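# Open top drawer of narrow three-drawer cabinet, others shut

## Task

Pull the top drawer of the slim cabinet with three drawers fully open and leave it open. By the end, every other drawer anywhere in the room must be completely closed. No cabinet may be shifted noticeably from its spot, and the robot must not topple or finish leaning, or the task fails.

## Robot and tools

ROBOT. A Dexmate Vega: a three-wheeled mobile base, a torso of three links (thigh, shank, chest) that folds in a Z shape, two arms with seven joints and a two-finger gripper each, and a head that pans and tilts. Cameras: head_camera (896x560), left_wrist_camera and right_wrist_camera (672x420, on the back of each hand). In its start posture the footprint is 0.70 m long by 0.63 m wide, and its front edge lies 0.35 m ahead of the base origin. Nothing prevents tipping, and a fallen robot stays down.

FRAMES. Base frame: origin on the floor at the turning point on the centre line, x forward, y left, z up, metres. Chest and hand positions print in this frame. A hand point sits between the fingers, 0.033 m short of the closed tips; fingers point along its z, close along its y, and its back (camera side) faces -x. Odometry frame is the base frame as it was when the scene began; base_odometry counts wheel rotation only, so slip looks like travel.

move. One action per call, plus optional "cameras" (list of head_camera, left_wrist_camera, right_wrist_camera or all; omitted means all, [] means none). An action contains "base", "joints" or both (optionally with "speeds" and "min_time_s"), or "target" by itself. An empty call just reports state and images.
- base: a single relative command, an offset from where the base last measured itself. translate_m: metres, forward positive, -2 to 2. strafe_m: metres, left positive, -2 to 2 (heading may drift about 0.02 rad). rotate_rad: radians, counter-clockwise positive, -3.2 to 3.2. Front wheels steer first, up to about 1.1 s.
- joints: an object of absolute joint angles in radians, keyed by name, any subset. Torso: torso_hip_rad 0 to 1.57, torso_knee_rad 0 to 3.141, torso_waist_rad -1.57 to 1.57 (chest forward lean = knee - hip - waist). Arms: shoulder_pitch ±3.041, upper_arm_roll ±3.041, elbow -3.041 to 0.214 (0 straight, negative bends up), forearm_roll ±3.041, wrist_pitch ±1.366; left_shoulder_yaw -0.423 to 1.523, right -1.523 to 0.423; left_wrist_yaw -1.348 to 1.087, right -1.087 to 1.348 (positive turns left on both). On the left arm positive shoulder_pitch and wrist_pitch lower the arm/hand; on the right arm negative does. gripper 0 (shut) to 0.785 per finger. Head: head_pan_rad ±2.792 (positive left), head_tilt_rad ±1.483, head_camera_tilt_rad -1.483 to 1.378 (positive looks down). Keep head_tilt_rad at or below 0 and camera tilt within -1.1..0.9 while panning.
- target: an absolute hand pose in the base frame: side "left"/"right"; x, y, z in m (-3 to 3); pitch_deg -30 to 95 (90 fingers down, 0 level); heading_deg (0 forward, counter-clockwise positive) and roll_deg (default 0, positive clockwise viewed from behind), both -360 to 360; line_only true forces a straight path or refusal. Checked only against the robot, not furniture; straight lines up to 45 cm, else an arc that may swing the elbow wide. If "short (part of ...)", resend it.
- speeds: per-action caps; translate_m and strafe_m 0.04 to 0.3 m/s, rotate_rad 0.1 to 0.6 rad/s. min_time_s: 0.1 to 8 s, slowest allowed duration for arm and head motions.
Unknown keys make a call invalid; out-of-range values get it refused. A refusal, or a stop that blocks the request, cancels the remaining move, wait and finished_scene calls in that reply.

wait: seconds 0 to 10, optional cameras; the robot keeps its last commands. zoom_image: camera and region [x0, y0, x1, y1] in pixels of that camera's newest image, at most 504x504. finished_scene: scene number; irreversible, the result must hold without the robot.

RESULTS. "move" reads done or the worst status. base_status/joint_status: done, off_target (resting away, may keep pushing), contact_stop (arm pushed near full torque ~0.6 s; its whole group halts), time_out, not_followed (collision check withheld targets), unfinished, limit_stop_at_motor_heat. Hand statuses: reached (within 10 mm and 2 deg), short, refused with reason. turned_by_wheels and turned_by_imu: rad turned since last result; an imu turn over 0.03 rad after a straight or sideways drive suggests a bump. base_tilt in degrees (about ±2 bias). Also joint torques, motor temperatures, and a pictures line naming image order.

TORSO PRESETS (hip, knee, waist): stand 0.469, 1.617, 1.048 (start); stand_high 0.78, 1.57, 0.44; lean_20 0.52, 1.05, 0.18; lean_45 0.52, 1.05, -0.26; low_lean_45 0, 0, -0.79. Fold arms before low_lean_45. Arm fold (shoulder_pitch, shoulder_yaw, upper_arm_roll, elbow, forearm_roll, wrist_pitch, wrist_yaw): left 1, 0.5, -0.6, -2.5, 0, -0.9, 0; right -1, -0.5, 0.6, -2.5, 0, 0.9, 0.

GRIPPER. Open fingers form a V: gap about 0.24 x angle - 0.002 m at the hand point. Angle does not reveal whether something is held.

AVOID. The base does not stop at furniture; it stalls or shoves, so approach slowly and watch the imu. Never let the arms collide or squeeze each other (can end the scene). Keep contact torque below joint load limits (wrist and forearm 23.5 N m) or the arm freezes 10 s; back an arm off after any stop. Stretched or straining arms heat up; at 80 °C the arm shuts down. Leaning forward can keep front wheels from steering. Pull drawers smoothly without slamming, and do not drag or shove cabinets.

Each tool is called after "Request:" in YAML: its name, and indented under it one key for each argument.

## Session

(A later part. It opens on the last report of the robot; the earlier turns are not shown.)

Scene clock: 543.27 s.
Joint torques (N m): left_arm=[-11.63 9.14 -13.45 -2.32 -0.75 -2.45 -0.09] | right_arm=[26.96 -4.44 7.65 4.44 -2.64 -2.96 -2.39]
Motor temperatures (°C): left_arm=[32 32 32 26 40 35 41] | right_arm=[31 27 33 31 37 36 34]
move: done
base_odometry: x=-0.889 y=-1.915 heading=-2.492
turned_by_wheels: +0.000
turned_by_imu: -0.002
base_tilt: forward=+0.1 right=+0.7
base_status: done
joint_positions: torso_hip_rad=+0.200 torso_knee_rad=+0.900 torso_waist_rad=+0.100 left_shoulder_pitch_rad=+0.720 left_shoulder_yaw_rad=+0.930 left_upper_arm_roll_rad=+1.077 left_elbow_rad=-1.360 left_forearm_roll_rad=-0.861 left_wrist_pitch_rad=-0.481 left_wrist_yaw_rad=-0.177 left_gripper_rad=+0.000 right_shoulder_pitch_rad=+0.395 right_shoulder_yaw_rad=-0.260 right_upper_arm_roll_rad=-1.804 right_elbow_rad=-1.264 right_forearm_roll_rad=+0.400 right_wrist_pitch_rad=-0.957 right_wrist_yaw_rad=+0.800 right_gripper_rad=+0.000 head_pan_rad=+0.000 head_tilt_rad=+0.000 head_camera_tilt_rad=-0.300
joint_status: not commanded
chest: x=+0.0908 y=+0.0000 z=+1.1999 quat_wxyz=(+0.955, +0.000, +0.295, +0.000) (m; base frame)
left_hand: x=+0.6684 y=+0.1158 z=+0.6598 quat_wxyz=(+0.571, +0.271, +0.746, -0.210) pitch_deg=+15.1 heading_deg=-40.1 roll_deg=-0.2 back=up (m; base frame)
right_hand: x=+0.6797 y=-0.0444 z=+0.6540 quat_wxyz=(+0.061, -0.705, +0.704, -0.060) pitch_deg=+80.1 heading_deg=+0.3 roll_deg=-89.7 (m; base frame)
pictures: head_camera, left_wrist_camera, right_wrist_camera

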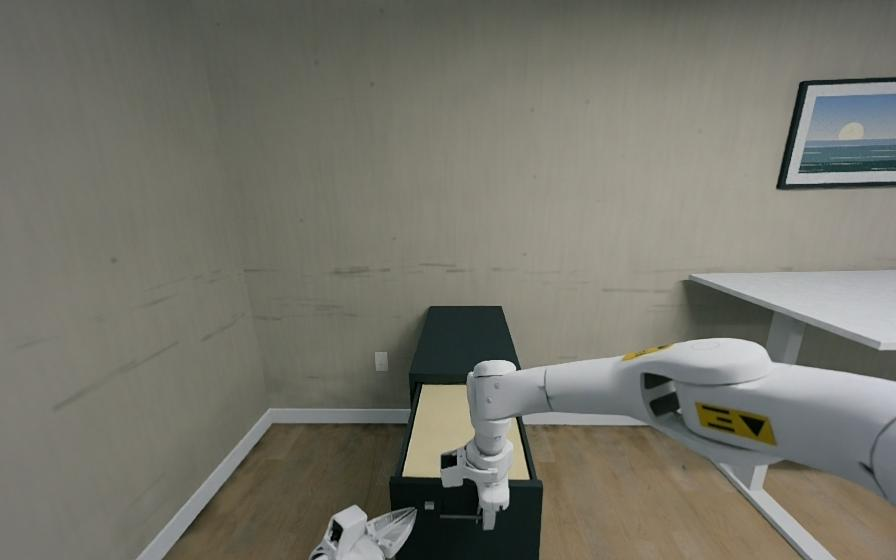

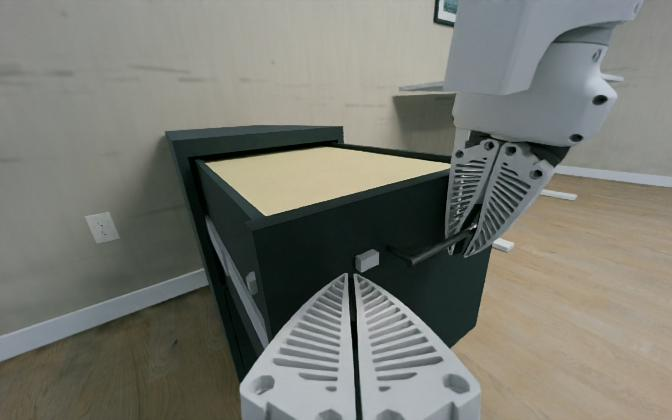

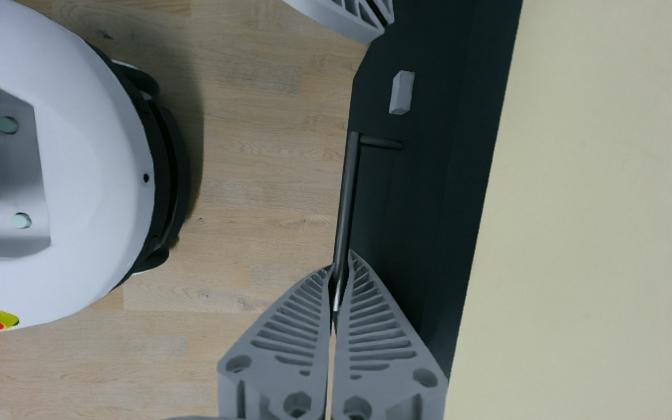

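Request:
move:
  base: {"translate_m": -0.04}
  speeds: {"translate_m": 0.06}
  cameras: ["right_wrist_camera", "head_camera"]

Scene clock: 544.93 s.
Joint torques (N m): left_arm=[-12.92 8.23 -12.96 -3.94 -0.48 -2.52 -0.11] | right_arm=[26.69 -6.73 6.43 5 -2.17 -3.13 -1.11]
Motor temperatures (°C): left_arm=[32 32 32 26 40 35 41] | right_arm=[31 27 33 31 37 36 34]
move: done
base_odometry: x=-0.857 y=-1.891 heading=-2.492
turned_by_wheels: +0.000
turned_by_imu: +0.000
base_tilt: forward=+0.0 right=+0.8
base_status: done
joint_positions: torso_hip_rad=+0.200 torso_knee_rad=+0.900 torso_waist_rad=+0.100 left_shoulder_pitch_rad=+0.720 left_shoulder_yaw_rad=+0.930 left_upper_arm_roll_rad=+1.077 left_elbow_rad=-1.360 left_forearm_roll_rad=-0.861 left_wrist_pitch_rad=-0.481 left_wrist_yaw_rad=-0.177 left_gripper_rad=+0.000 right_shoulder_pitch_rad=+0.395 right_shoulder_yaw_rad=-0.260 right_upper_arm_roll_rad=-1.804 right_elbow_rad=-1.264 right_forearm_roll_rad=+0.399 right_wrist_pitch_rad=-0.957 right_wrist_yaw_rad=+0.800 right_gripper_rad=+0.000 head_pan_rad=+0.000 head_tilt_rad=+0.000 head_camera_tilt_rad=-0.300
joint_status: not commanded
chest: x=+0.0907 y=+0.0000 z=+1.1999 quat_wxyz=(+0.955, +0.000, +0.295, +0.000) (m; base frame)
left_hand: x=+0.6684 y=+0.1158 z=+0.6599 quat_wxyz=(+0.571, +0.271, +0.746, -0.210) pitch_deg=+15.1 heading_deg=-40.1 roll_deg=-0.2 back=up (m; base frame)
right_hand: x=+0.6798 y=-0.0442 z=+0.6542 quat_wxyz=(+0.061, -0.705, +0.704, -0.061) pitch_deg=+80.1 heading_deg=+0.4 roll_deg=-89.7 (m; base frame)
pictures: head_camera, right_wrist_camera

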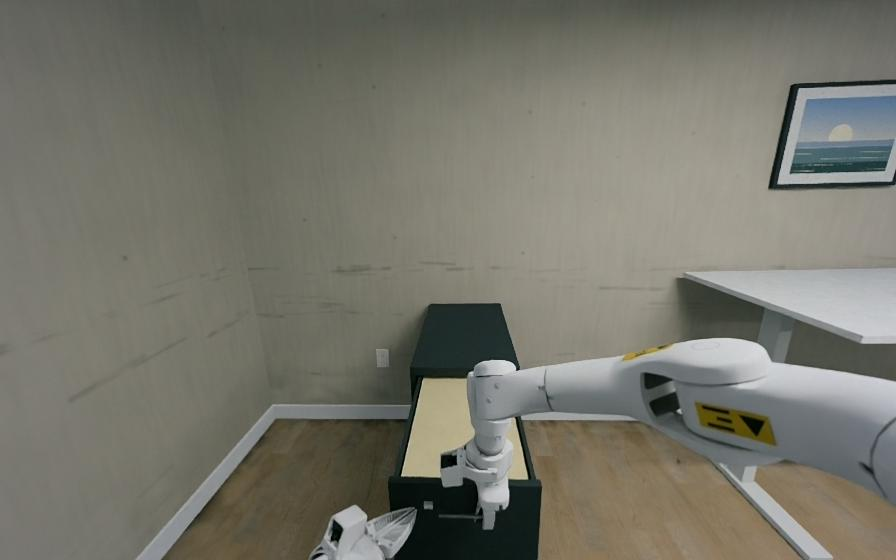

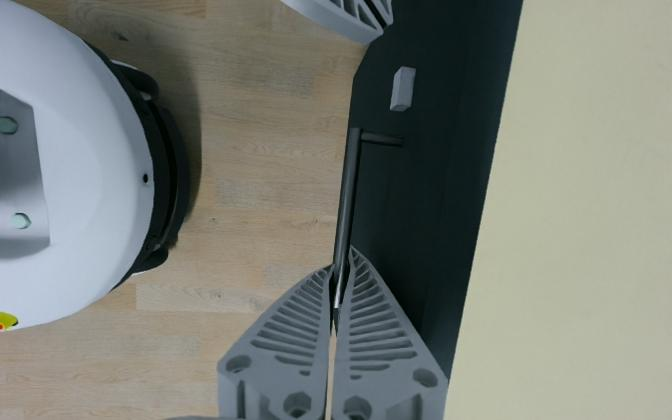

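Request:
move:
  base: {"translate_m": -0.06}
  speeds: {"translate_m": 0.06}
  cameras: ["right_wrist_camera", "head_camera"]

Scene clock: 546.70 s.
Joint torques (N m): left_arm=[-11.88 8.55 -12.04 -1.62 -0.41 -2.77 -0.43] | right_arm=[26.43 -5.44 5.06 2.7 -0.21 -4.53 2.93]
Motor temperatures (°C): left_arm=[32 32 32 26 40 35 41] | right_arm=[31 27 33 31 37 36 34]
move: done
base_odometry: x=-0.810 y=-1.854 heading=-2.492
turned_by_wheels: +0.000
turned_by_imu: +0.000
base_tilt: forward=+0.1 right=+0.7
base_status: done
joint_positions: torso_hip_rad=+0.200 torso_knee_rad=+0.900 torso_waist_rad=+0.100 left_shoulder_pitch_rad=+0.720 left_shoulder_yaw_rad=+0.930 left_upper_arm_roll_rad=+1.077 left_elbow_rad=-1.360 left_forearm_roll_rad=-0.861 left_wrist_pitch_rad=-0.481 left_wrist_yaw_rad=-0.177 left_gripper_rad=+0.000 right_shoulder_pitch_rad=+0.395 right_shoulder_yaw_rad=-0.260 right_upper_arm_roll_rad=-1.804 right_elbow_rad=-1.263 right_forearm_roll_rad=+0.399 right_wrist_pitch_rad=-0.957 right_wrist_yaw_rad=+0.799 right_gripper_rad=+0.000 head_pan_rad=+0.000 head_tilt_rad=+0.000 head_camera_tilt_rad=-0.300
joint_status: not commanded
chest: x=+0.0910 y=+0.0000 z=+1.1999 quat_wxyz=(+0.955, +0.000, +0.296, +0.000) (m; base frame)
left_hand: x=+0.6685 y=+0.1158 z=+0.6596 quat_wxyz=(+0.570, +0.271, +0.746, -0.210) pitch_deg=+15.1 heading_deg=-40.1 roll_deg=-0.2 back=up (m; base frame)
right_hand: x=+0.6805 y=-0.0443 z=+0.6540 quat_wxyz=(+0.062, -0.705, +0.704, -0.061) pitch_deg=+80.0 heading_deg=+0.4 roll_deg=-89.7 (m; base frame)
pictures: head_camera, right_wrist_camera

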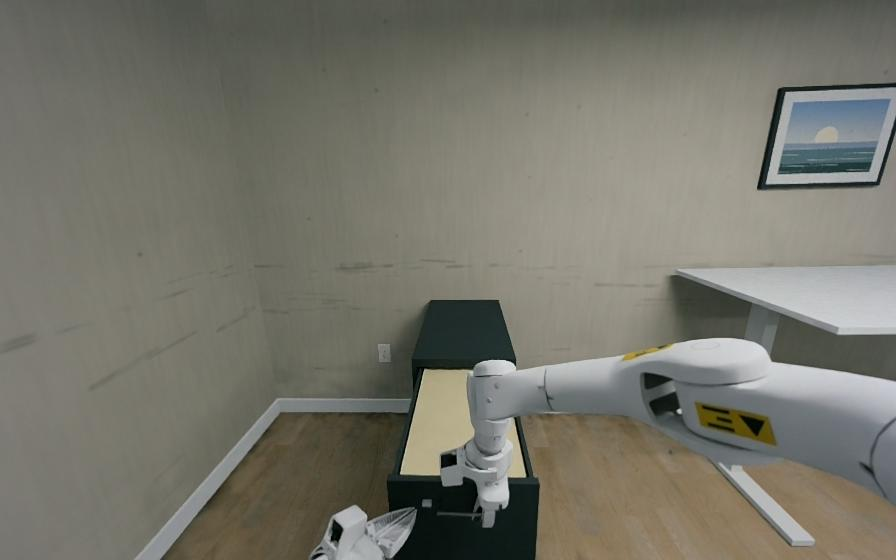

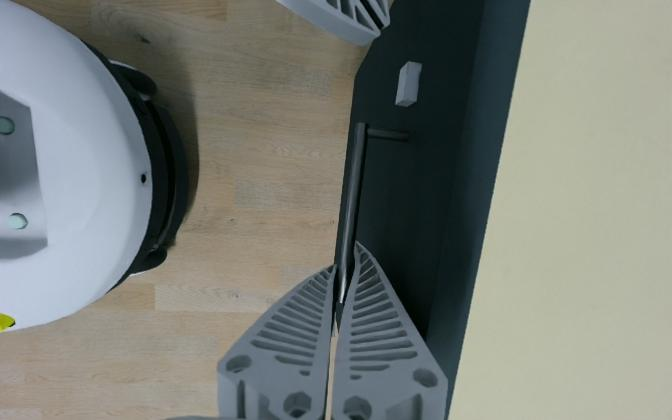

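Request:
move:
  base: {"translate_m": -0.05}
  speeds: {"translate_m": 0.06}
  cameras: ["right_wrist_camera", "head_camera"]

Scene clock: 548.43 s.
Joint torques (N m): left_arm=[-11.13 8.1 -12.41 -2.24 -0.57 -2.1 -0.29] | right_arm=[24.81 -7.75 2.86 4.47 -0.95 -5.76 2.16]
Motor temperatures (°C): left_arm=[32 32 32 26 40 35 41] | right_arm=[31 27 33 31 37 36 34]
move: done
base_odometry: x=-0.770 y=-1.824 heading=-2.492
turned_by_wheels: +0.000
turned_by_imu: +0.000
base_tilt: forward=+0.1 right=+0.7
base_status: done
joint_positions: torso_hip_rad=+0.200 torso_knee_rad=+0.900 torso_waist_rad=+0.100 left_shoulder_pitch_rad=+0.720 left_shoulder_yaw_rad=+0.930 left_upper_arm_roll_rad=+1.077 left_elbow_rad=-1.360 left_forearm_roll_rad=-0.861 left_wrist_pitch_rad=-0.481 left_wrist_yaw_rad=-0.177 left_gripper_rad=+0.000 right_shoulder_pitch_rad=+0.395 right_shoulder_yaw_rad=-0.260 right_upper_arm_roll_rad=-1.804 right_elbow_rad=-1.264 right_forearm_roll_rad=+0.399 right_wrist_pitch_rad=-0.956 right_wrist_yaw_rad=+0.799 right_gripper_rad=+0.000 head_pan_rad=+0.000 head_tilt_rad=+0.000 head_camera_tilt_rad=-0.300
joint_status: not commanded
chest: x=+0.0909 y=+0.0000 z=+1.1999 quat_wxyz=(+0.955, +0.000, +0.295, +0.000) (m; base frame)
left_hand: x=+0.6685 y=+0.1158 z=+0.6597 quat_wxyz=(+0.571, +0.271, +0.746, -0.210) pitch_deg=+15.1 heading_deg=-40.1 roll_deg=-0.2 back=up (m; base frame)
right_hand: x=+0.6803 y=-0.0440 z=+0.6542 quat_wxyz=(+0.062, -0.705, +0.704, -0.061) pitch_deg=+80.1 heading_deg=+0.6 roll_deg=-89.5 (m; base frame)
pictures: head_camera, right_wrist_camera

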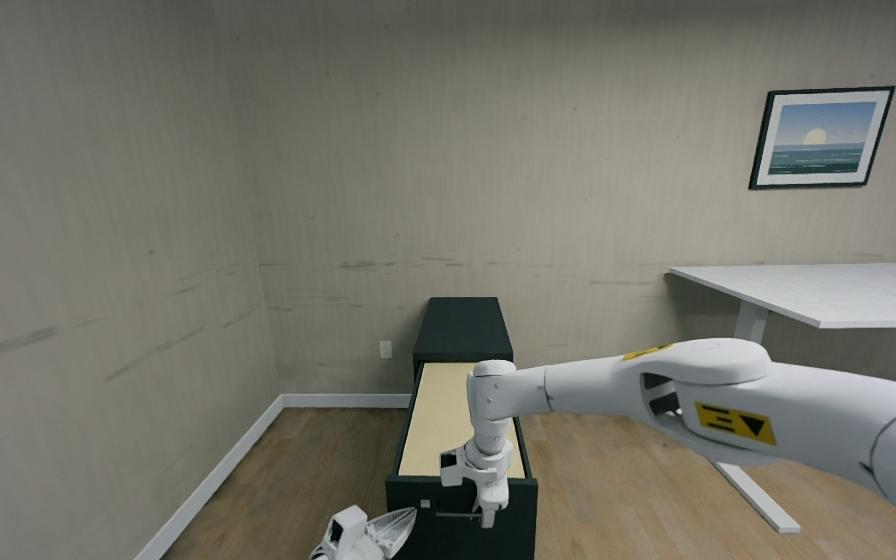

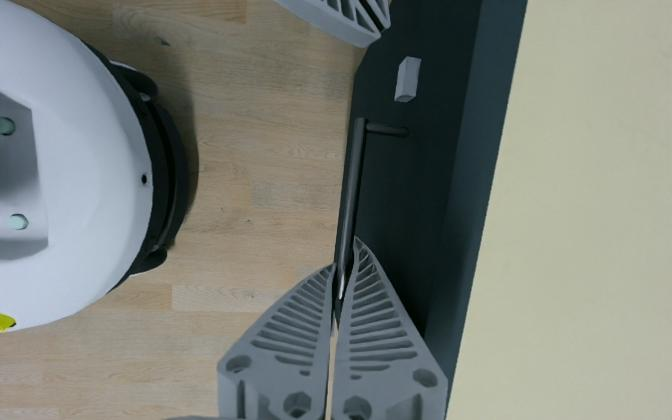

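Request:
move:
  base: {"translate_m": -0.06}
  speeds: {"translate_m": 0.06}
  cameras: ["right_wrist_camera", "head_camera"]

Scene clock: 550.27 s.
Joint torques (N m): left_arm=[-11.46 9.07 -12.71 -3.17 -0.24 -2.8 -0.32] | right_arm=[25.8 -8.28 1.52 4.15 -0.31 -6.9 3.49]
Motor temperatures (°C): left_arm=[32 32 32 26 40 35 41] | right_arm=[31 27 33 31 37 36 34]
move: done
base_odometry: x=-0.722 y=-1.787 heading=-2.491
turned_by_wheels: +0.000
turned_by_imu: +0.000
base_tilt: forward=+0.0 right=+0.7
base_status: done
joint_positions: torso_hip_rad=+0.200 torso_knee_rad=+0.900 torso_waist_rad=+0.100 left_shoulder_pitch_rad=+0.720 left_shoulder_yaw_rad=+0.930 left_upper_arm_roll_rad=+1.077 left_elbow_rad=-1.360 left_forearm_roll_rad=-0.861 left_wrist_pitch_rad=-0.481 left_wrist_yaw_rad=-0.177 left_gripper_rad=+0.000 right_shoulder_pitch_rad=+0.395 right_shoulder_yaw_rad=-0.260 right_upper_arm_roll_rad=-1.804 right_elbow_rad=-1.264 right_forearm_roll_rad=+0.399 right_wrist_pitch_rad=-0.956 right_wrist_yaw_rad=+0.799 right_gripper_rad=+0.000 head_pan_rad=+0.000 head_tilt_rad=+0.000 head_camera_tilt_rad=-0.300
joint_status: not commanded
chest: x=+0.0910 y=+0.0000 z=+1.1999 quat_wxyz=(+0.955, +0.000, +0.296, +0.000) (m; base frame)
left_hand: x=+0.6685 y=+0.1158 z=+0.6597 quat_wxyz=(+0.571, +0.271, +0.746, -0.210) pitch_deg=+15.1 heading_deg=-40.1 roll_deg=-0.2 back=up (m; base frame)
right_hand: x=+0.6805 y=-0.0440 z=+0.6542 quat_wxyz=(+0.062, -0.705, +0.704, -0.061) pitch_deg=+80.0 heading_deg=+0.6 roll_deg=-89.5 (m; base frame)
pictures: head_camera, right_wrist_camera

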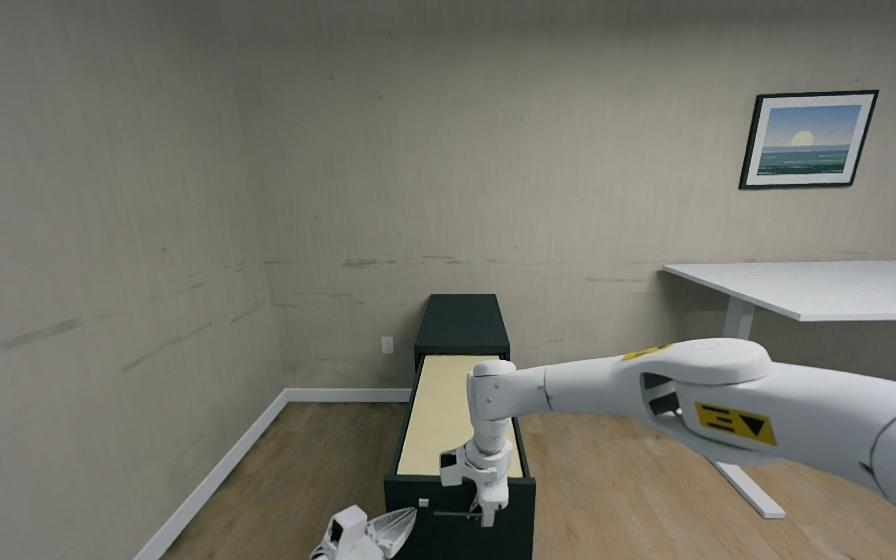

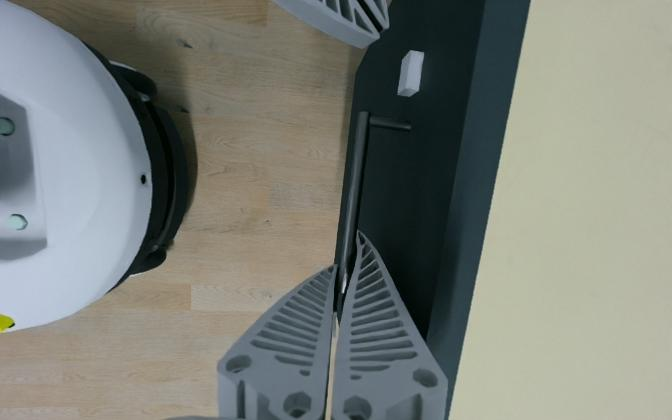

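Request:
move:
  base: {"translate_m": -0.05}
  speeds: {"translate_m": 0.06}
  cameras: ["right_wrist_camera", "head_camera"]

Scene clock: 552.20 s.
Joint torques (N m): left_arm=[-13.35 8.52 -12.96 -2.83 -0.44 -2.83 -0.49] | right_arm=[9.2 -2.88 -0.17 -1.49 7.04 -2.18 14.19]
Motor temperatures (°C): left_arm=[32 32 32 26 40 35 41] | right_arm=[31 27 33 31 37 37 34]
move: done
base_odometry: x=-0.683 y=-1.757 heading=-2.491
turned_by_wheels: +0.000
turned_by_imu: +0.000
base_tilt: forward=+0.1 right=+0.7
base_status: done
joint_positions: torso_hip_rad=+0.200 torso_knee_rad=+0.900 torso_waist_rad=+0.100 left_shoulder_pitch_rad=+0.720 left_shoulder_yaw_rad=+0.930 left_upper_arm_roll_rad=+1.077 left_elbow_rad=-1.360 left_forearm_roll_rad=-0.861 left_wrist_pitch_rad=-0.481 left_wrist_yaw_rad=-0.177 left_gripper_rad=+0.000 right_shoulder_pitch_rad=+0.396 right_shoulder_yaw_rad=-0.261 right_upper_arm_roll_rad=-1.804 right_elbow_rad=-1.263 right_forearm_roll_rad=+0.396 right_wrist_pitch_rad=-0.957 right_wrist_yaw_rad=+0.797 right_gripper_rad=+0.000 head_pan_rad=+0.000 head_tilt_rad=+0.000 head_camera_tilt_rad=-0.300
joint_status: not commanded
chest: x=+0.0909 y=+0.0000 z=+1.1999 quat_wxyz=(+0.955, +0.000, +0.295, +0.000) (m; base frame)
left_hand: x=+0.6685 y=+0.1158 z=+0.6599 quat_wxyz=(+0.571, +0.271, +0.746, -0.210) pitch_deg=+15.1 heading_deg=-40.1 roll_deg=-0.2 back=up (m; base frame)
right_hand: x=+0.6826 y=-0.0450 z=+0.6551 quat_wxyz=(+0.063, -0.705, +0.704, -0.063) pitch_deg=+79.7 heading_deg=+0.0 roll_deg=+89.9 (m; base frame)
pictures: head_camera, right_wrist_camera

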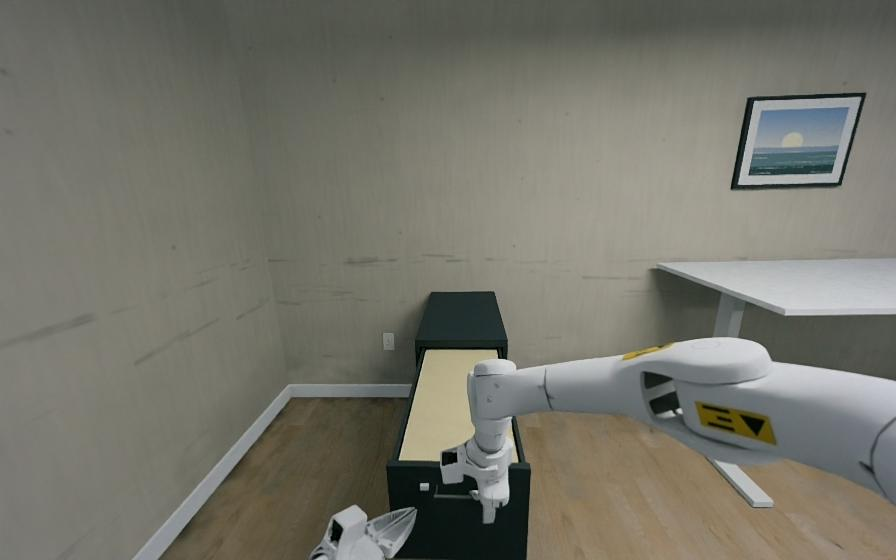

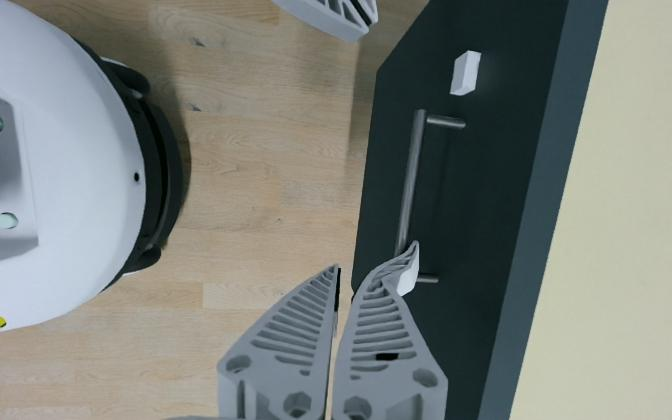

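Request:
move:
  base: {"translate_m": 0.05}
  speeds: {"translate_m": 0.1}
  cameras: []

Request:
move:
  joints: {"right_gripper_rad": 0.15}
  cameras: ["right_wrist_camera"]

Request:
move:
  target: {"side": "right", "x": 0.66, "y": -0.05, "z": 0.78, "pitch_deg": 80, "heading_deg": 0, "roll_deg": 90, "line_only": true}
  cameras: ["head_camera", "right_wrist_camera"]

Scene clock: 554.03 s.
Joint torques (N m): left_arm=[-13.1 8.02 -12.04 -3.31 -0.58 -2.55 -0.34] | right_arm=[7.61 -8.67 -1.78 5.65 -1.37 -4.31 0.11]
Motor temperatures (°C): left_arm=[32 32 32 26 40 35 41] | right_arm=[31 27 33 31 37 37 34]
move: done
base_odometry: x=-0.722 y=-1.787 heading=-2.491
turned_by_wheels: +0.000
turned_by_imu: +0.000
base_tilt: forward=+0.1 right=+0.7
base_status: done
joint_positions: torso_hip_rad=+0.200 torso_knee_rad=+0.900 torso_waist_rad=+0.100 left_shoulder_pitch_rad=+0.720 left_shoulder_yaw_rad=+0.930 left_upper_arm_roll_rad=+1.077 left_elbow_rad=-1.360 left_forearm_roll_rad=-0.861 left_wrist_pitch_rad=-0.481 left_wrist_yaw_rad=-0.177 left_gripper_rad=+0.000 right_shoulder_pitch_rad=+0.396 right_shoulder_yaw_rad=-0.260 right_upper_arm_roll_rad=-1.803 right_elbow_rad=-1.264 right_forearm_roll_rad=+0.399 right_wrist_pitch_rad=-0.957 right_wrist_yaw_rad=+0.800 right_gripper_rad=+0.000 head_pan_rad=+0.000 head_tilt_rad=+0.000 head_camera_tilt_rad=-0.300
joint_status: not commanded
chest: x=+0.0905 y=+0.0000 z=+1.2000 quat_wxyz=(+0.955, +0.000, +0.295, +0.000) (m; base frame)
left_hand: x=+0.6684 y=+0.1158 z=+0.6602 quat_wxyz=(+0.571, +0.271, +0.746, -0.210) pitch_deg=+15.1 heading_deg=-40.1 roll_deg=-0.2 back=up (m; base frame)
right_hand: x=+0.6804 y=-0.0439 z=+0.6551 quat_wxyz=(+0.062, -0.705, +0.704, -0.061) pitch_deg=+80.0 heading_deg=+0.6 roll_deg=-89.4 (m; base frame)
pictures: none
No camera images: "cameras" was empty.

Scene clock: 554.73 s.
Joint torques (N m): left_arm=[-11.76 8.47 -12.06 -3.42 -0.56 -2.82 -0.21] | right_arm=[22.7 -9.04 0.96 6.94 -2.76 -6.08 -0.12]
Motor temperatures (°C): left_arm=[32 32 32 26 40 35 41] | right_arm=[31 27 33 31 37 37 34]
move: done
base_odometry: x=-0.722 y=-1.787 heading=-2.491
turned_by_wheels: +0.000
turned_by_imu: +0.000
base_tilt: forward=+0.1 right=+0.7
base_status: not commanded
joint_positions: torso_hip_rad=+0.200 torso_knee_rad=+0.900 torso_waist_rad=+0.100 left_shoulder_pitch_rad=+0.720 left_shoulder_yaw_rad=+0.930 left_upper_arm_roll_rad=+1.077 left_elbow_rad=-1.360 left_forearm_roll_rad=-0.861 left_wrist_pitch_rad=-0.481 left_wrist_yaw_rad=-0.177 left_gripper_rad=+0.000 right_shoulder_pitch_rad=+0.395 right_shoulder_yaw_rad=-0.260 right_upper_arm_roll_rad=-1.804 right_elbow_rad=-1.264 right_forearm_roll_rad=+0.400 right_wrist_pitch_rad=-0.956 right_wrist_yaw_rad=+0.800 right_gripper_rad=+0.150 head_pan_rad=+0.000 head_tilt_rad=+0.000 head_camera_tilt_rad=-0.300
joint_status: all done
chest: x=+0.0909 y=+0.0000 z=+1.1999 quat_wxyz=(+0.955, +0.000, +0.296, +0.000) (m; base frame)
left_hand: x=+0.6685 y=+0.1158 z=+0.6597 quat_wxyz=(+0.571, +0.271, +0.746, -0.210) pitch_deg=+15.1 heading_deg=-40.1 roll_deg=-0.2 back=up (m; base frame)
right_hand: x=+0.6799 y=-0.0437 z=+0.6542 quat_wxyz=(+0.062, -0.705, +0.704, -0.060) pitch_deg=+80.1 heading_deg=+0.8 roll_deg=-89.3 (m; base frame)
pictures: right_wrist_camera

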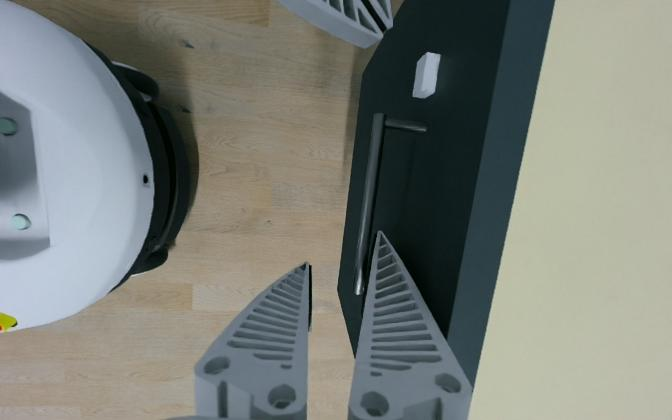

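Scene clock: 557.40 s.
Joint torques (N m): left_arm=[-13.17 9.35 -12.62 -3.79 -0.48 -1.95 -0.15] | right_arm=[38 -2.12 15.3 0.24 -0.61 -0.14 -0.31]
Motor temperatures (°C): left_arm=[32 31 32 26 40 35 41] | right_arm=[31 27 33 31 37 37 34]
move: done
base_odometry: x=-0.722 y=-1.787 heading=-2.492
turned_by_wheels: +0.000
turned_by_imu: -0.001
base_tilt: forward=+0.0 right=+0.8
base_status: not commanded
joint_positions: torso_hip_rad=+0.200 torso_knee_rad=+0.900 torso_waist_rad=+0.100 left_shoulder_pitch_rad=+0.720 left_shoulder_yaw_rad=+0.930 left_upper_arm_roll_rad=+1.077 left_elbow_rad=-1.360 left_forearm_roll_rad=-0.861 left_wrist_pitch_rad=-0.481 left_wrist_yaw_rad=-0.177 left_gripper_rad=+0.000 right_shoulder_pitch_rad=+0.628 right_shoulder_yaw_rad=-0.398 right_upper_arm_roll_rad=-1.771 right_elbow_rad=-1.603 right_forearm_roll_rad=+0.473 right_wrist_pitch_rad=-1.157 right_wrist_yaw_rad=+0.909 right_gripper_rad=+0.150 head_pan_rad=+0.000 head_tilt_rad=+0.000 head_camera_tilt_rad=-0.300
joint_status: not commanded
chest: x=+0.0910 y=+0.0000 z=+1.1999 quat_wxyz=(+0.955, +0.000, +0.296, +0.000) (m; base frame)
left_hand: x=+0.6685 y=+0.1158 z=+0.6597 quat_wxyz=(+0.570, +0.271, +0.746, -0.210) pitch_deg=+15.1 heading_deg=-40.1 roll_deg=-0.2 back=up (m; base frame)
right_hand: x=+0.6602 y=-0.0500 z=+0.7780 quat_wxyz=(+0.061, -0.704, +0.704, -0.061) pitch_deg=+80.0 heading_deg=-0.1 roll_deg=+89.9 (m; base frame)
right_hand_status: reached (straight line, planned for 1.4 s): 2 mm and 0.0 deg off.
pictures: head_camera, right_wrist_camera

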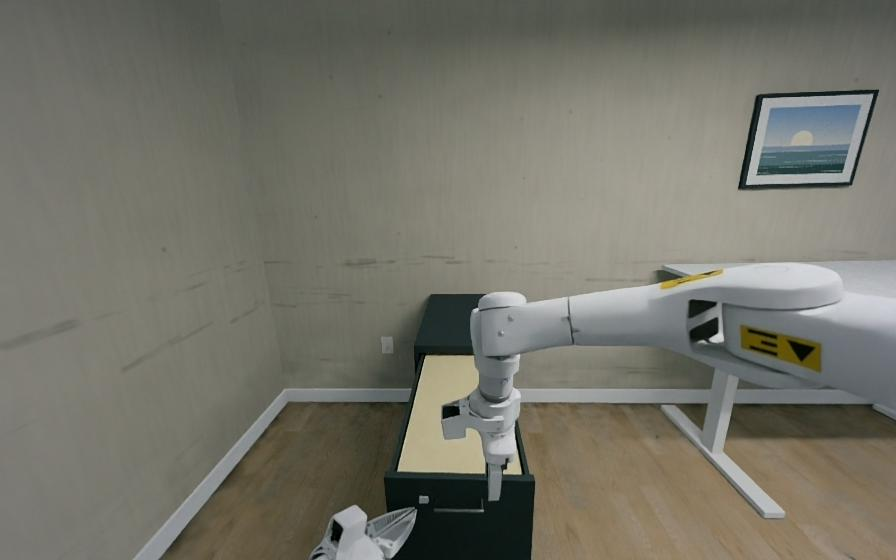

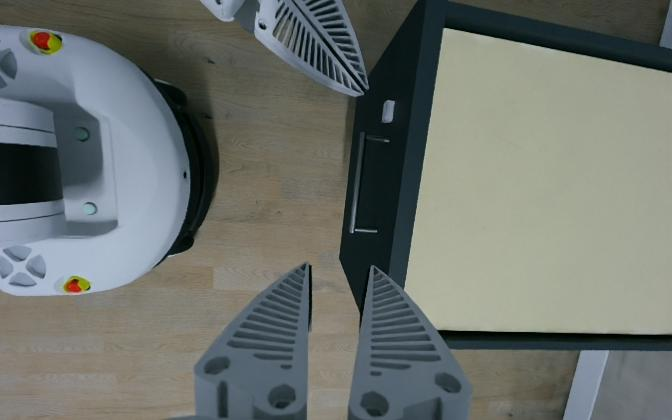

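Request:
move:
  target: {"side": "left", "x": 0.655, "y": 0.105, "z": 0.665, "pitch_deg": 10, "heading_deg": 0, "roll_deg": 0}
  cameras: ["left_wrist_camera"]

Request:
move:
  target: {"side": "right", "x": 0.60, "y": -0.10, "z": 0.80, "pitch_deg": 80, "heading_deg": 0, "roll_deg": 90, "line_only": true}
  cameras: []

Request:
move:
  base: {"translate_m": 0.50}
  speeds: {"translate_m": 0.15}
  cameras: ["head_camera", "left_wrist_camera"]

Scene clock: 562.87 s.
Joint torques (N m): left_arm=[-7.37 -3.44 -3.75 -4.94 1.94 -2.76 0.4] | right_arm=[39.67 -2.57 15.26 0.09 -0.59 -0.93 -0.08]
Motor temperatures (°C): left_arm=[32 31 32 26 40 35 41] | right_arm=[31 27 33 31 37 36 34]
move: done
base_odometry: x=-0.722 y=-1.787 heading=-2.492
turned_by_wheels: +0.000
turned_by_imu: +0.000
base_tilt: forward=+0.0 right=+0.8
base_status: not commanded
joint_positions: torso_hip_rad=+0.200 torso_knee_rad=+0.900 torso_waist_rad=+0.100 left_shoulder_pitch_rad=+0.911 left_shoulder_yaw_rad=+0.543 left_upper_arm_roll_rad=+1.082 left_elbow_rad=-1.497 left_forearm_roll_rad=-0.500 left_wrist_pitch_rad=-0.406 left_wrist_yaw_rad=+0.891 left_gripper_rad=+0.000 right_shoulder_pitch_rad=+0.631 right_shoulder_yaw_rad=-0.399 right_upper_arm_roll_rad=-1.771 right_elbow_rad=-1.606 right_forearm_roll_rad=+0.474 right_wrist_pitch_rad=-1.159 right_wrist_yaw_rad=+0.911 right_gripper_rad=+0.150 head_pan_rad=+0.000 head_tilt_rad=+0.000 head_camera_tilt_rad=-0.300
joint_status: not commanded
chest: x=+0.0910 y=+0.0000 z=+1.1999 quat_wxyz=(+0.955, +0.000, +0.296, +0.000) (m; base frame)
left_hand: x=+0.6553 y=+0.1052 z=+0.6650 quat_wxyz=(+0.643, +0.001, +0.766, -0.001) pitch_deg=+10.0 heading_deg=-0.2 roll_deg=+0.0 back=up (m; base frame)
left_hand_status: reached (straight line, planned for 3.7 s): 0 mm and 0.2 deg off.
right_hand: x=+0.6598 y=-0.0501 z=+0.7795 quat_wxyz=(+0.061, -0.704, +0.704, -0.062) pitch_deg=+80.0 heading_deg=-0.1 roll_deg=+89.9 (m; base frame)
pictures: left_wrist_camera

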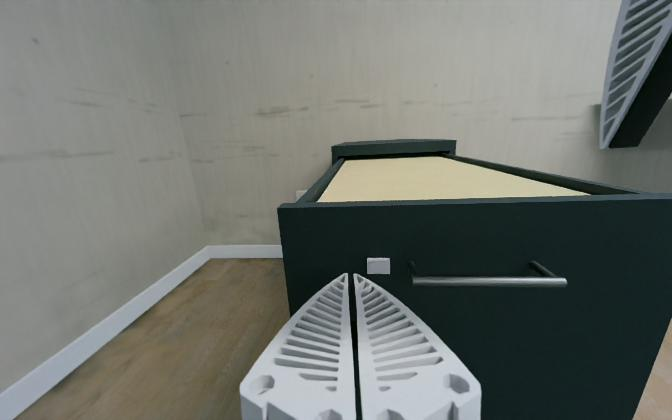

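Scene clock: 565.73 s.
Joint torques (N m): left_arm=[-6.65 -3.57 -2.82 -4.82 1.66 -1.9 0.02] | right_arm=[35.39 -2.43 15.4 -0.17 -0.69 -0.64 -0.72]
Motor temperatures (°C): left_arm=[32 31 32 26 40 35 41] | right_arm=[31 27 33 31 37 36 34]
move: done
base_odometry: x=-0.722 y=-1.787 heading=-2.492
turned_by_wheels: +0.000
turned_by_imu: +0.000
base_tilt: forward=+0.0 right=+0.7
base_status: not commanded
joint_positions: torso_hip_rad=+0.200 torso_knee_rad=+0.900 torso_waist_rad=+0.100 left_shoulder_pitch_rad=+0.911 left_shoulder_yaw_rad=+0.540 left_upper_arm_roll_rad=+1.082 left_elbow_rad=-1.496 left_forearm_roll_rad=-0.498 left_wrist_pitch_rad=-0.405 left_wrist_yaw_rad=+0.895 left_gripper_rad=+0.000 right_shoulder_pitch_rad=+0.664 right_shoulder_yaw_rad=-0.654 right_upper_arm_roll_rad=-1.737 right_elbow_rad=-2.005 right_forearm_roll_rad=+0.532 right_wrist_pitch_rad=-1.309 right_wrist_yaw_rad=+0.843 right_gripper_rad=+0.150 head_pan_rad=+0.000 head_tilt_rad=+0.000 head_camera_tilt_rad=-0.300
joint_status: not commanded
chest: x=+0.0910 y=+0.0000 z=+1.1999 quat_wxyz=(+0.955, +0.000, +0.296, +0.000) (m; base frame)
left_hand: x=+0.6551 y=+0.1051 z=+0.6651 quat_wxyz=(+0.643, +0.000, +0.766, +0.000) pitch_deg=+10.0 heading_deg=+0.0 roll_deg=+0.0 back=up (m; base frame)
right_hand: x=+0.6003 y=-0.0996 z=+0.7994 quat_wxyz=(+0.061, -0.704, +0.704, -0.061) pitch_deg=+80.1 heading_deg=-0.1 roll_deg=+89.9 (m; base frame)
right_hand_status: reached (straight line, planned for 1.6 s): 1 mm and 0.1 deg off.
pictures: none
No camera images: "cameras" was empty.

Scene clock: 570.07 s.
Joint torques (N m): left_arm=[-17.56 -1.89 -8.54 -6.08 1.68 -2.67 0.06] | right_arm=[34.35 -2.81 15.39 0.26 -0.8 -0.54 -0.59]
Motor temperatures (°C): left_arm=[32 31 32 26 40 35 41] | right_arm=[31 27 33 31 37 36 34]
move: done
base_odometry: x=-1.119 y=-2.091 heading=-2.492
turned_by_wheels: +0.000
turned_by_imu: -0.001
base_tilt: forward=+0.1 right=+0.8
base_status: done
joint_positions: torso_hip_rad=+0.200 torso_knee_rad=+0.900 torso_waist_rad=+0.100 left_shoulder_pitch_rad=+0.912 left_shoulder_yaw_rad=+0.540 left_upper_arm_roll_rad=+1.083 left_elbow_rad=-1.496 left_forearm_roll_rad=-0.498 left_wrist_pitch_rad=-0.405 left_wrist_yaw_rad=+0.895 left_gripper_rad=+0.000 right_shoulder_pitch_rad=+0.665 right_shoulder_yaw_rad=-0.657 right_upper_arm_roll_rad=-1.737 right_elbow_rad=-2.009 right_forearm_roll_rad=+0.532 right_wrist_pitch_rad=-1.311 right_wrist_yaw_rad=+0.842 right_gripper_rad=+0.150 head_pan_rad=+0.000 head_tilt_rad=+0.000 head_camera_tilt_rad=-0.300
joint_status: not commanded
chest: x=+0.0911 y=+0.0000 z=+1.1999 quat_wxyz=(+0.955, +0.000, +0.296, +0.000) (m; base frame)
left_hand: x=+0.6548 y=+0.1049 z=+0.6646 quat_wxyz=(+0.642, +0.000, +0.766, +0.000) pitch_deg=+10.0 heading_deg=+0.0 roll_deg=+0.0 back=up (m; base frame)
right_hand: x=+0.5997 y=-0.1001 z=+0.7995 quat_wxyz=(+0.061, -0.704, +0.704, -0.061) pitch_deg=+80.1 heading_deg=-0.1 roll_deg=+89.9 (m; base frame)
pictures: head_camera, left_wrist_camera

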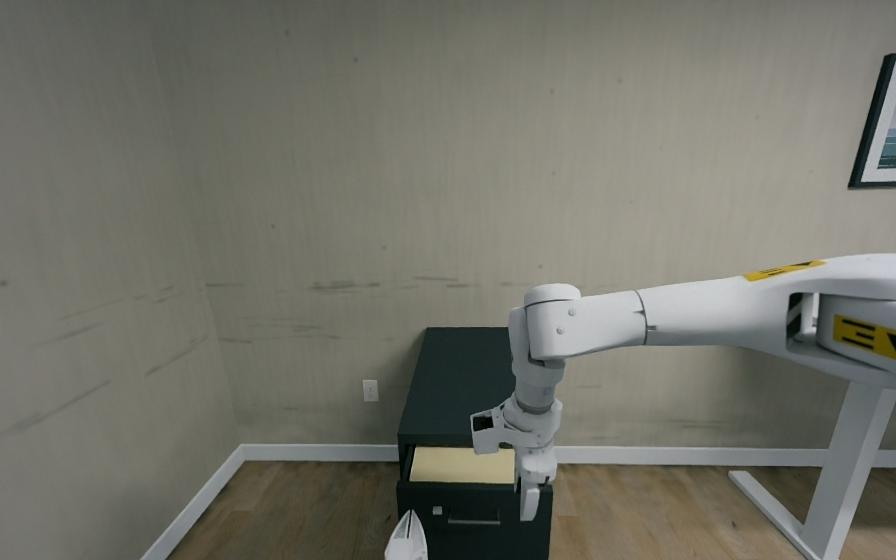

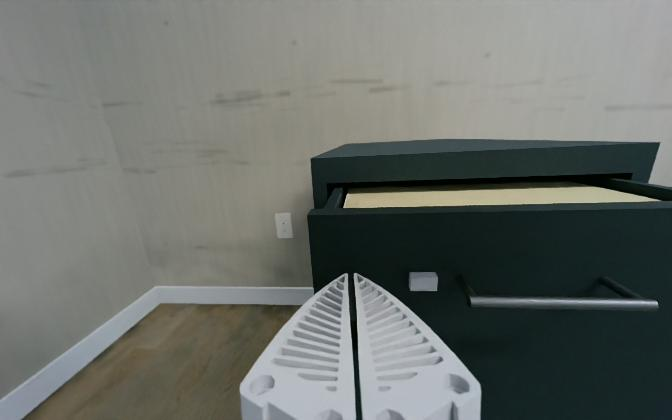

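Request:
move:
  base: {"translate_m": 0.11}
  speeds: {"translate_m": 0.1}
  cameras: ["head_camera", "left_wrist_camera"]

Scene clock: 572.37 s.
Joint torques (N m): left_arm=[-17.93 -1.92 -9.19 -5.68 2.05 -2.05 -0.09] | right_arm=[35.22 -1.53 14.81 -0.85 -0.72 -0.53 -0.53]
Motor temperatures (°C): left_arm=[32 31 32 26 40 35 41] | right_arm=[31 27 33 31 37 36 33]
move: done
base_odometry: x=-1.207 y=-2.158 heading=-2.492
turned_by_wheels: +0.000
turned_by_imu: +0.000
base_tilt: forward=+0.1 right=+0.7
base_status: done
joint_positions: torso_hip_rad=+0.200 torso_knee_rad=+0.900 torso_waist_rad=+0.100 left_shoulder_pitch_rad=+0.912 left_shoulder_yaw_rad=+0.540 left_upper_arm_roll_rad=+1.083 left_elbow_rad=-1.496 left_forearm_roll_rad=-0.498 left_wrist_pitch_rad=-0.405 left_wrist_yaw_rad=+0.895 left_gripper_rad=+0.000 right_shoulder_pitch_rad=+0.665 right_shoulder_yaw_rad=-0.657 right_upper_arm_roll_rad=-1.737 right_elbow_rad=-2.009 right_forearm_roll_rad=+0.533 right_wrist_pitch_rad=-1.311 right_wrist_yaw_rad=+0.842 right_gripper_rad=+0.150 head_pan_rad=+0.000 head_tilt_rad=+0.000 head_camera_tilt_rad=-0.300
joint_status: not commanded
chest: x=+0.0911 y=+0.0000 z=+1.1999 quat_wxyz=(+0.955, +0.000, +0.296, +0.000) (m; base frame)
left_hand: x=+0.6547 y=+0.1050 z=+0.6646 quat_wxyz=(+0.642, +0.000, +0.766, +0.000) pitch_deg=+10.0 heading_deg=+0.0 roll_deg=+0.0 back=up (m; base frame)
right_hand: x=+0.5997 y=-0.1001 z=+0.7995 quat_wxyz=(+0.061, -0.704, +0.704, -0.061) pitch_deg=+80.1 heading_deg=-0.1 roll_deg=+89.9 (m; base frame)
pictures: head_camera, left_wrist_camera

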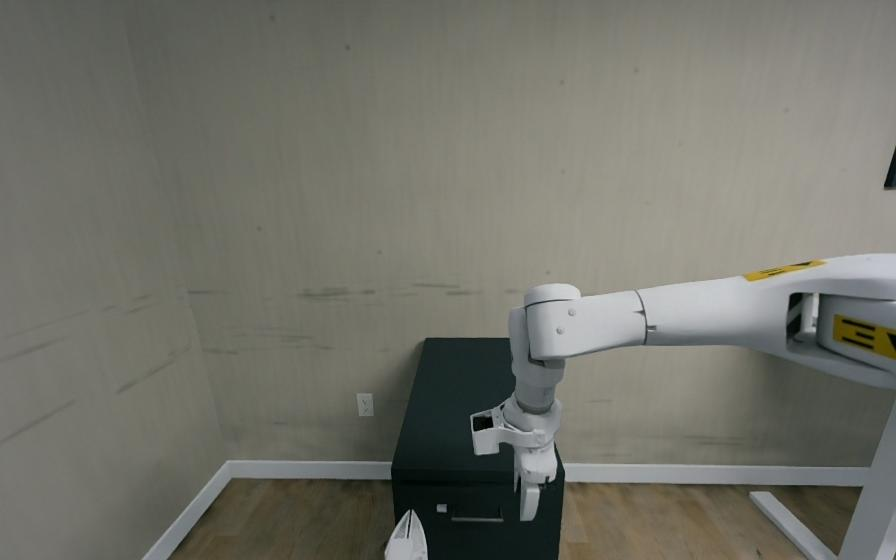

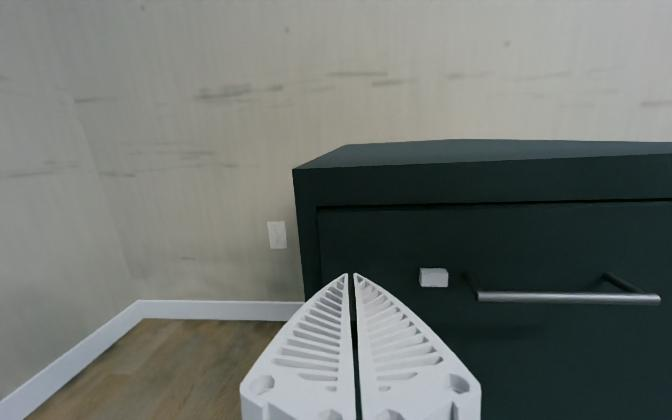

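Request:
move:
  base: {"translate_m": 0.04}
  speeds: {"translate_m": 0.06}
  cameras: ["left_wrist_camera"]

Request:
move:
  base: {"translate_m": -0.25}
  cameras: ["head_camera"]

Scene clock: 574.17 s.
Joint torques (N m): left_arm=[-36.33 -2.61 -21.16 -5.26 2.6 -3.48 0.05] | right_arm=[36.2 -3.34 14.86 -0.87 -0.73 0.14 -0.63]
Motor temperatures (°C): left_arm=[32 31 32 26 40 35 41] | right_arm=[31 27 33 31 37 36 33]
move: done
base_odometry: x=-1.239 y=-2.182 heading=-2.492
turned_by_wheels: +0.000
turned_by_imu: +0.000
base_tilt: forward=+0.1 right=+0.8
base_status: done
joint_positions: torso_hip_rad=+0.200 torso_knee_rad=+0.900 torso_waist_rad=+0.100 left_shoulder_pitch_rad=+0.913 left_shoulder_yaw_rad=+0.540 left_upper_arm_roll_rad=+1.084 left_elbow_rad=-1.496 left_forearm_roll_rad=-0.499 left_wrist_pitch_rad=-0.405 left_wrist_yaw_rad=+0.895 left_gripper_rad=+0.000 right_shoulder_pitch_rad=+0.665 right_shoulder_yaw_rad=-0.657 right_upper_arm_roll_rad=-1.737 right_elbow_rad=-2.009 right_forearm_roll_rad=+0.533 right_wrist_pitch_rad=-1.311 right_wrist_yaw_rad=+0.842 right_gripper_rad=+0.150 head_pan_rad=+0.000 head_tilt_rad=+0.000 head_camera_tilt_rad=-0.300
joint_status: not commanded
chest: x=+0.0909 y=+0.0000 z=+1.1999 quat_wxyz=(+0.955, +0.000, +0.295, +0.000) (m; base frame)
left_hand: x=+0.6539 y=+0.1046 z=+0.6639 quat_wxyz=(+0.642, +0.001, +0.767, +0.000) pitch_deg=+10.1 heading_deg=+0.0 roll_deg=+0.0 back=up (m; base frame)
right_hand: x=+0.5996 y=-0.1001 z=+0.7997 quat_wxyz=(+0.061, -0.704, +0.704, -0.061) pitch_deg=+80.0 heading_deg=-0.1 roll_deg=+89.9 (m; base frame)
pictures: left_wrist_camera

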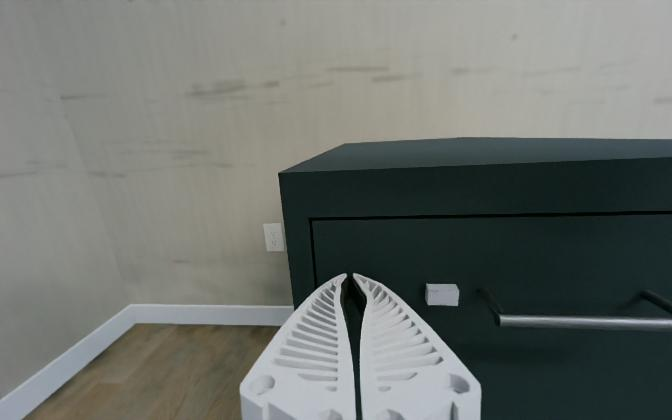

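Scene clock: 576.47 s.
Joint torques (N m): left_arm=[-16.24 -2.51 -8.63 -6.39 1.89 -2.63 -0.17] | right_arm=[35.52 -3.39 14.75 0.97 -0.78 0.07 -0.49]
Motor temperatures (°C): left_arm=[32 31 32 26 40 35 41] | right_arm=[31 27 33 31 37 36 33]
move: done
base_odometry: x=-1.040 y=-2.030 heading=-2.492
turned_by_wheels: +0.000
turned_by_imu: +0.001
base_tilt: forward=+0.1 right=+0.8
base_status: done
joint_positions: torso_hip_rad=+0.200 torso_knee_rad=+0.900 torso_waist_rad=+0.100 left_shoulder_pitch_rad=+0.912 left_shoulder_yaw_rad=+0.540 left_upper_arm_roll_rad=+1.083 left_elbow_rad=-1.496 left_forearm_roll_rad=-0.498 left_wrist_pitch_rad=-0.405 left_wrist_yaw_rad=+0.895 left_gripper_rad=+0.000 right_shoulder_pitch_rad=+0.665 right_shoulder_yaw_rad=-0.657 right_upper_arm_roll_rad=-1.737 right_elbow_rad=-2.009 right_forearm_roll_rad=+0.533 right_wrist_pitch_rad=-1.311 right_wrist_yaw_rad=+0.842 right_gripper_rad=+0.150 head_pan_rad=+0.000 head_tilt_rad=+0.000 head_camera_tilt_rad=-0.300
joint_status: not commanded
chest: x=+0.0910 y=+0.0000 z=+1.1999 quat_wxyz=(+0.955, +0.000, +0.296, +0.000) (m; base frame)
left_hand: x=+0.6547 y=+0.1050 z=+0.6647 quat_wxyz=(+0.643, +0.000, +0.766, +0.000) pitch_deg=+10.0 heading_deg=+0.0 roll_deg=+0.0 back=up (m; base frame)
right_hand: x=+0.5997 y=-0.1001 z=+0.7996 quat_wxyz=(+0.061, -0.704, +0.704, -0.061) pitch_deg=+80.0 heading_deg=-0.1 roll_deg=+89.9 (m; base frame)
pictures: head_camera

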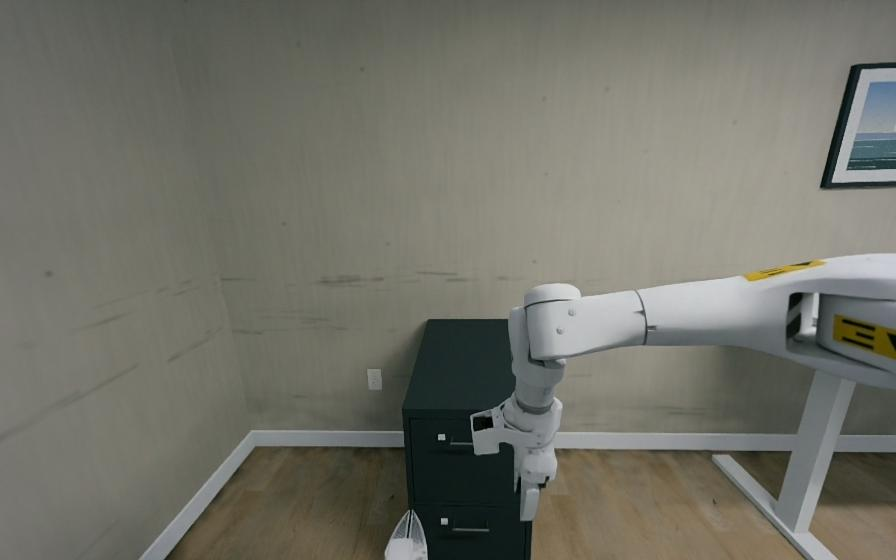

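Request:
move:
  target: {"side": "right", "x": 0.587, "y": -0.2292, "z": 1.06, "pitch_deg": -28, "heading_deg": 0, "roll_deg": 0}
  cameras: []

Request:
move:
  base: {"translate_m": -0.2}
  joints: {"left_shoulder_pitch_rad": 1.6, "left_shoulder_yaw_rad": 0, "left_upper_arm_roll_rad": 0, "left_elbow_rad": -2.2, "left_forearm_roll_rad": 0, "left_wrist_pitch_rad": -0.3, "left_wrist_yaw_rad": 0, "left_gripper_rad": 0.25}
  cameras: ["head_camera"]

Scene clock: 588.80 s.
Joint torques (N m): left_arm=[-16.46 -1.28 -8.72 -6.82 2.03 -2.88 -0.17] | right_arm=[-0.34 -6.71 11.35 -7.36 -1.31 -2.33 -0.69]
Motor temperatures (°C): left_arm=[32 31 32 26 40 35 41] | right_arm=[31 27 34 31 37 36 33]
move: short
base_odometry: x=-1.040 y=-2.030 heading=-2.492
turned_by_wheels: +0.000
turned_by_imu: +0.000
base_tilt: forward=+0.1 right=+0.8
base_status: not commanded
joint_positions: torso_hip_rad=+0.200 torso_knee_rad=+0.900 torso_waist_rad=+0.100 left_shoulder_pitch_rad=+0.912 left_shoulder_yaw_rad=+0.540 left_upper_arm_roll_rad=+1.083 left_elbow_rad=-1.496 left_forearm_roll_rad=-0.498 left_wrist_pitch_rad=-0.405 left_wrist_yaw_rad=+0.895 left_gripper_rad=+0.000 right_shoulder_pitch_rad=-1.168 right_shoulder_yaw_rad=-0.860 right_upper_arm_roll_rad=-0.544 right_elbow_rad=-2.182 right_forearm_roll_rad=-2.529 right_wrist_pitch_rad=-0.659 right_wrist_yaw_rad=+0.856 right_gripper_rad=+0.150 head_pan_rad=+0.000 head_tilt_rad=+0.000 head_camera_tilt_rad=-0.300
joint_status: not commanded
chest: x=+0.0910 y=+0.0000 z=+1.1999 quat_wxyz=(+0.955, +0.000, +0.296, +0.000) (m; base frame)
left_hand: x=+0.6547 y=+0.1050 z=+0.6647 quat_wxyz=(+0.643, +0.000, +0.766, +0.000) pitch_deg=+10.0 heading_deg=+0.0 roll_deg=+0.0 back=up (m; base frame)
right_hand: x=+0.6608 y=-0.2591 z=+1.0391 quat_wxyz=(+0.131, -0.553, +0.184, -0.802) pitch_deg=-18.7 heading_deg=-9.2 roll_deg=+27.7 back=down (m; base frame)
right_hand_status: short (part of a checked arc of 11.4 s [no straight line was possible; over the whole arc the hand travels 0.63 m to end 0.29 m from its start, up to 0.21 m off the straight line; right_forearm_roll_rad turns most, 3.53 rad; on the way or at its end the hand turns up to 131 deg from its attitude at the start], the rest not played, planned for 9.9 s): 82 mm and 27.0 deg off.
pictures: none
No camera images: "cameras" was empty.

Scene clock: 593.77 s.
Joint torques (N m): left_arm=[-0.47 -1.1 -4.17 -7.73 0.44 -1.97 -0.53] | right_arm=[0.59 -6.84 11.2 -7.03 -1.28 -0.93 -0.71]
Motor temperatures (°C): left_arm=[32 31 32 26 40 35 41] | right_arm=[31 27 34 31 37 36 33]
move: done
base_odometry: x=-0.881 y=-1.909 heading=-2.492
turned_by_wheels: +0.000
turned_by_imu: +0.000
base_tilt: forward=+0.1 right=+0.7
base_status: done
joint_positions: torso_hip_rad=+0.200 torso_knee_rad=+0.900 torso_waist_rad=+0.100 left_shoulder_pitch_rad=+1.597 left_shoulder_yaw_rad=+0.002 left_upper_arm_roll_rad=+0.004 left_elbow_rad=-2.197 left_forearm_roll_rad=-0.002 left_wrist_pitch_rad=-0.300 left_wrist_yaw_rad=+0.003 left_gripper_rad=+0.250 right_shoulder_pitch_rad=-1.170 right_shoulder_yaw_rad=-0.860 right_upper_arm_roll_rad=-0.542 right_elbow_rad=-2.182 right_forearm_roll_rad=-2.533 right_wrist_pitch_rad=-0.658 right_wrist_yaw_rad=+0.856 right_gripper_rad=+0.150 head_pan_rad=+0.000 head_tilt_rad=+0.000 head_camera_tilt_rad=-0.300
joint_status: all done
chest: x=+0.0910 y=+0.0000 z=+1.1999 quat_wxyz=(+0.955, +0.000, +0.296, +0.000) (m; base frame)
left_hand: x=+0.6181 y=+0.2281 z=+0.9875 quat_wxyz=(+0.805, -0.001, +0.593, -0.002) pitch_deg=-17.2 heading_deg=+0.0 roll_deg=-0.2 back=up (m; base frame)
right_hand: x=+0.6602 y=-0.2590 z=+1.0394 quat_wxyz=(+0.129, -0.553, +0.183, -0.803) pitch_deg=-18.8 heading_deg=-9.1 roll_deg=+27.5 back=down (m; base frame)
pictures: head_camera

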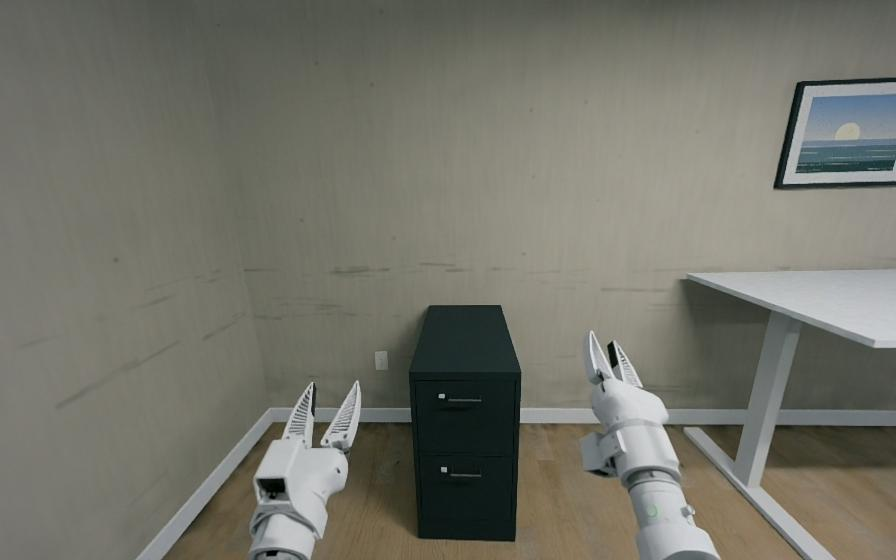

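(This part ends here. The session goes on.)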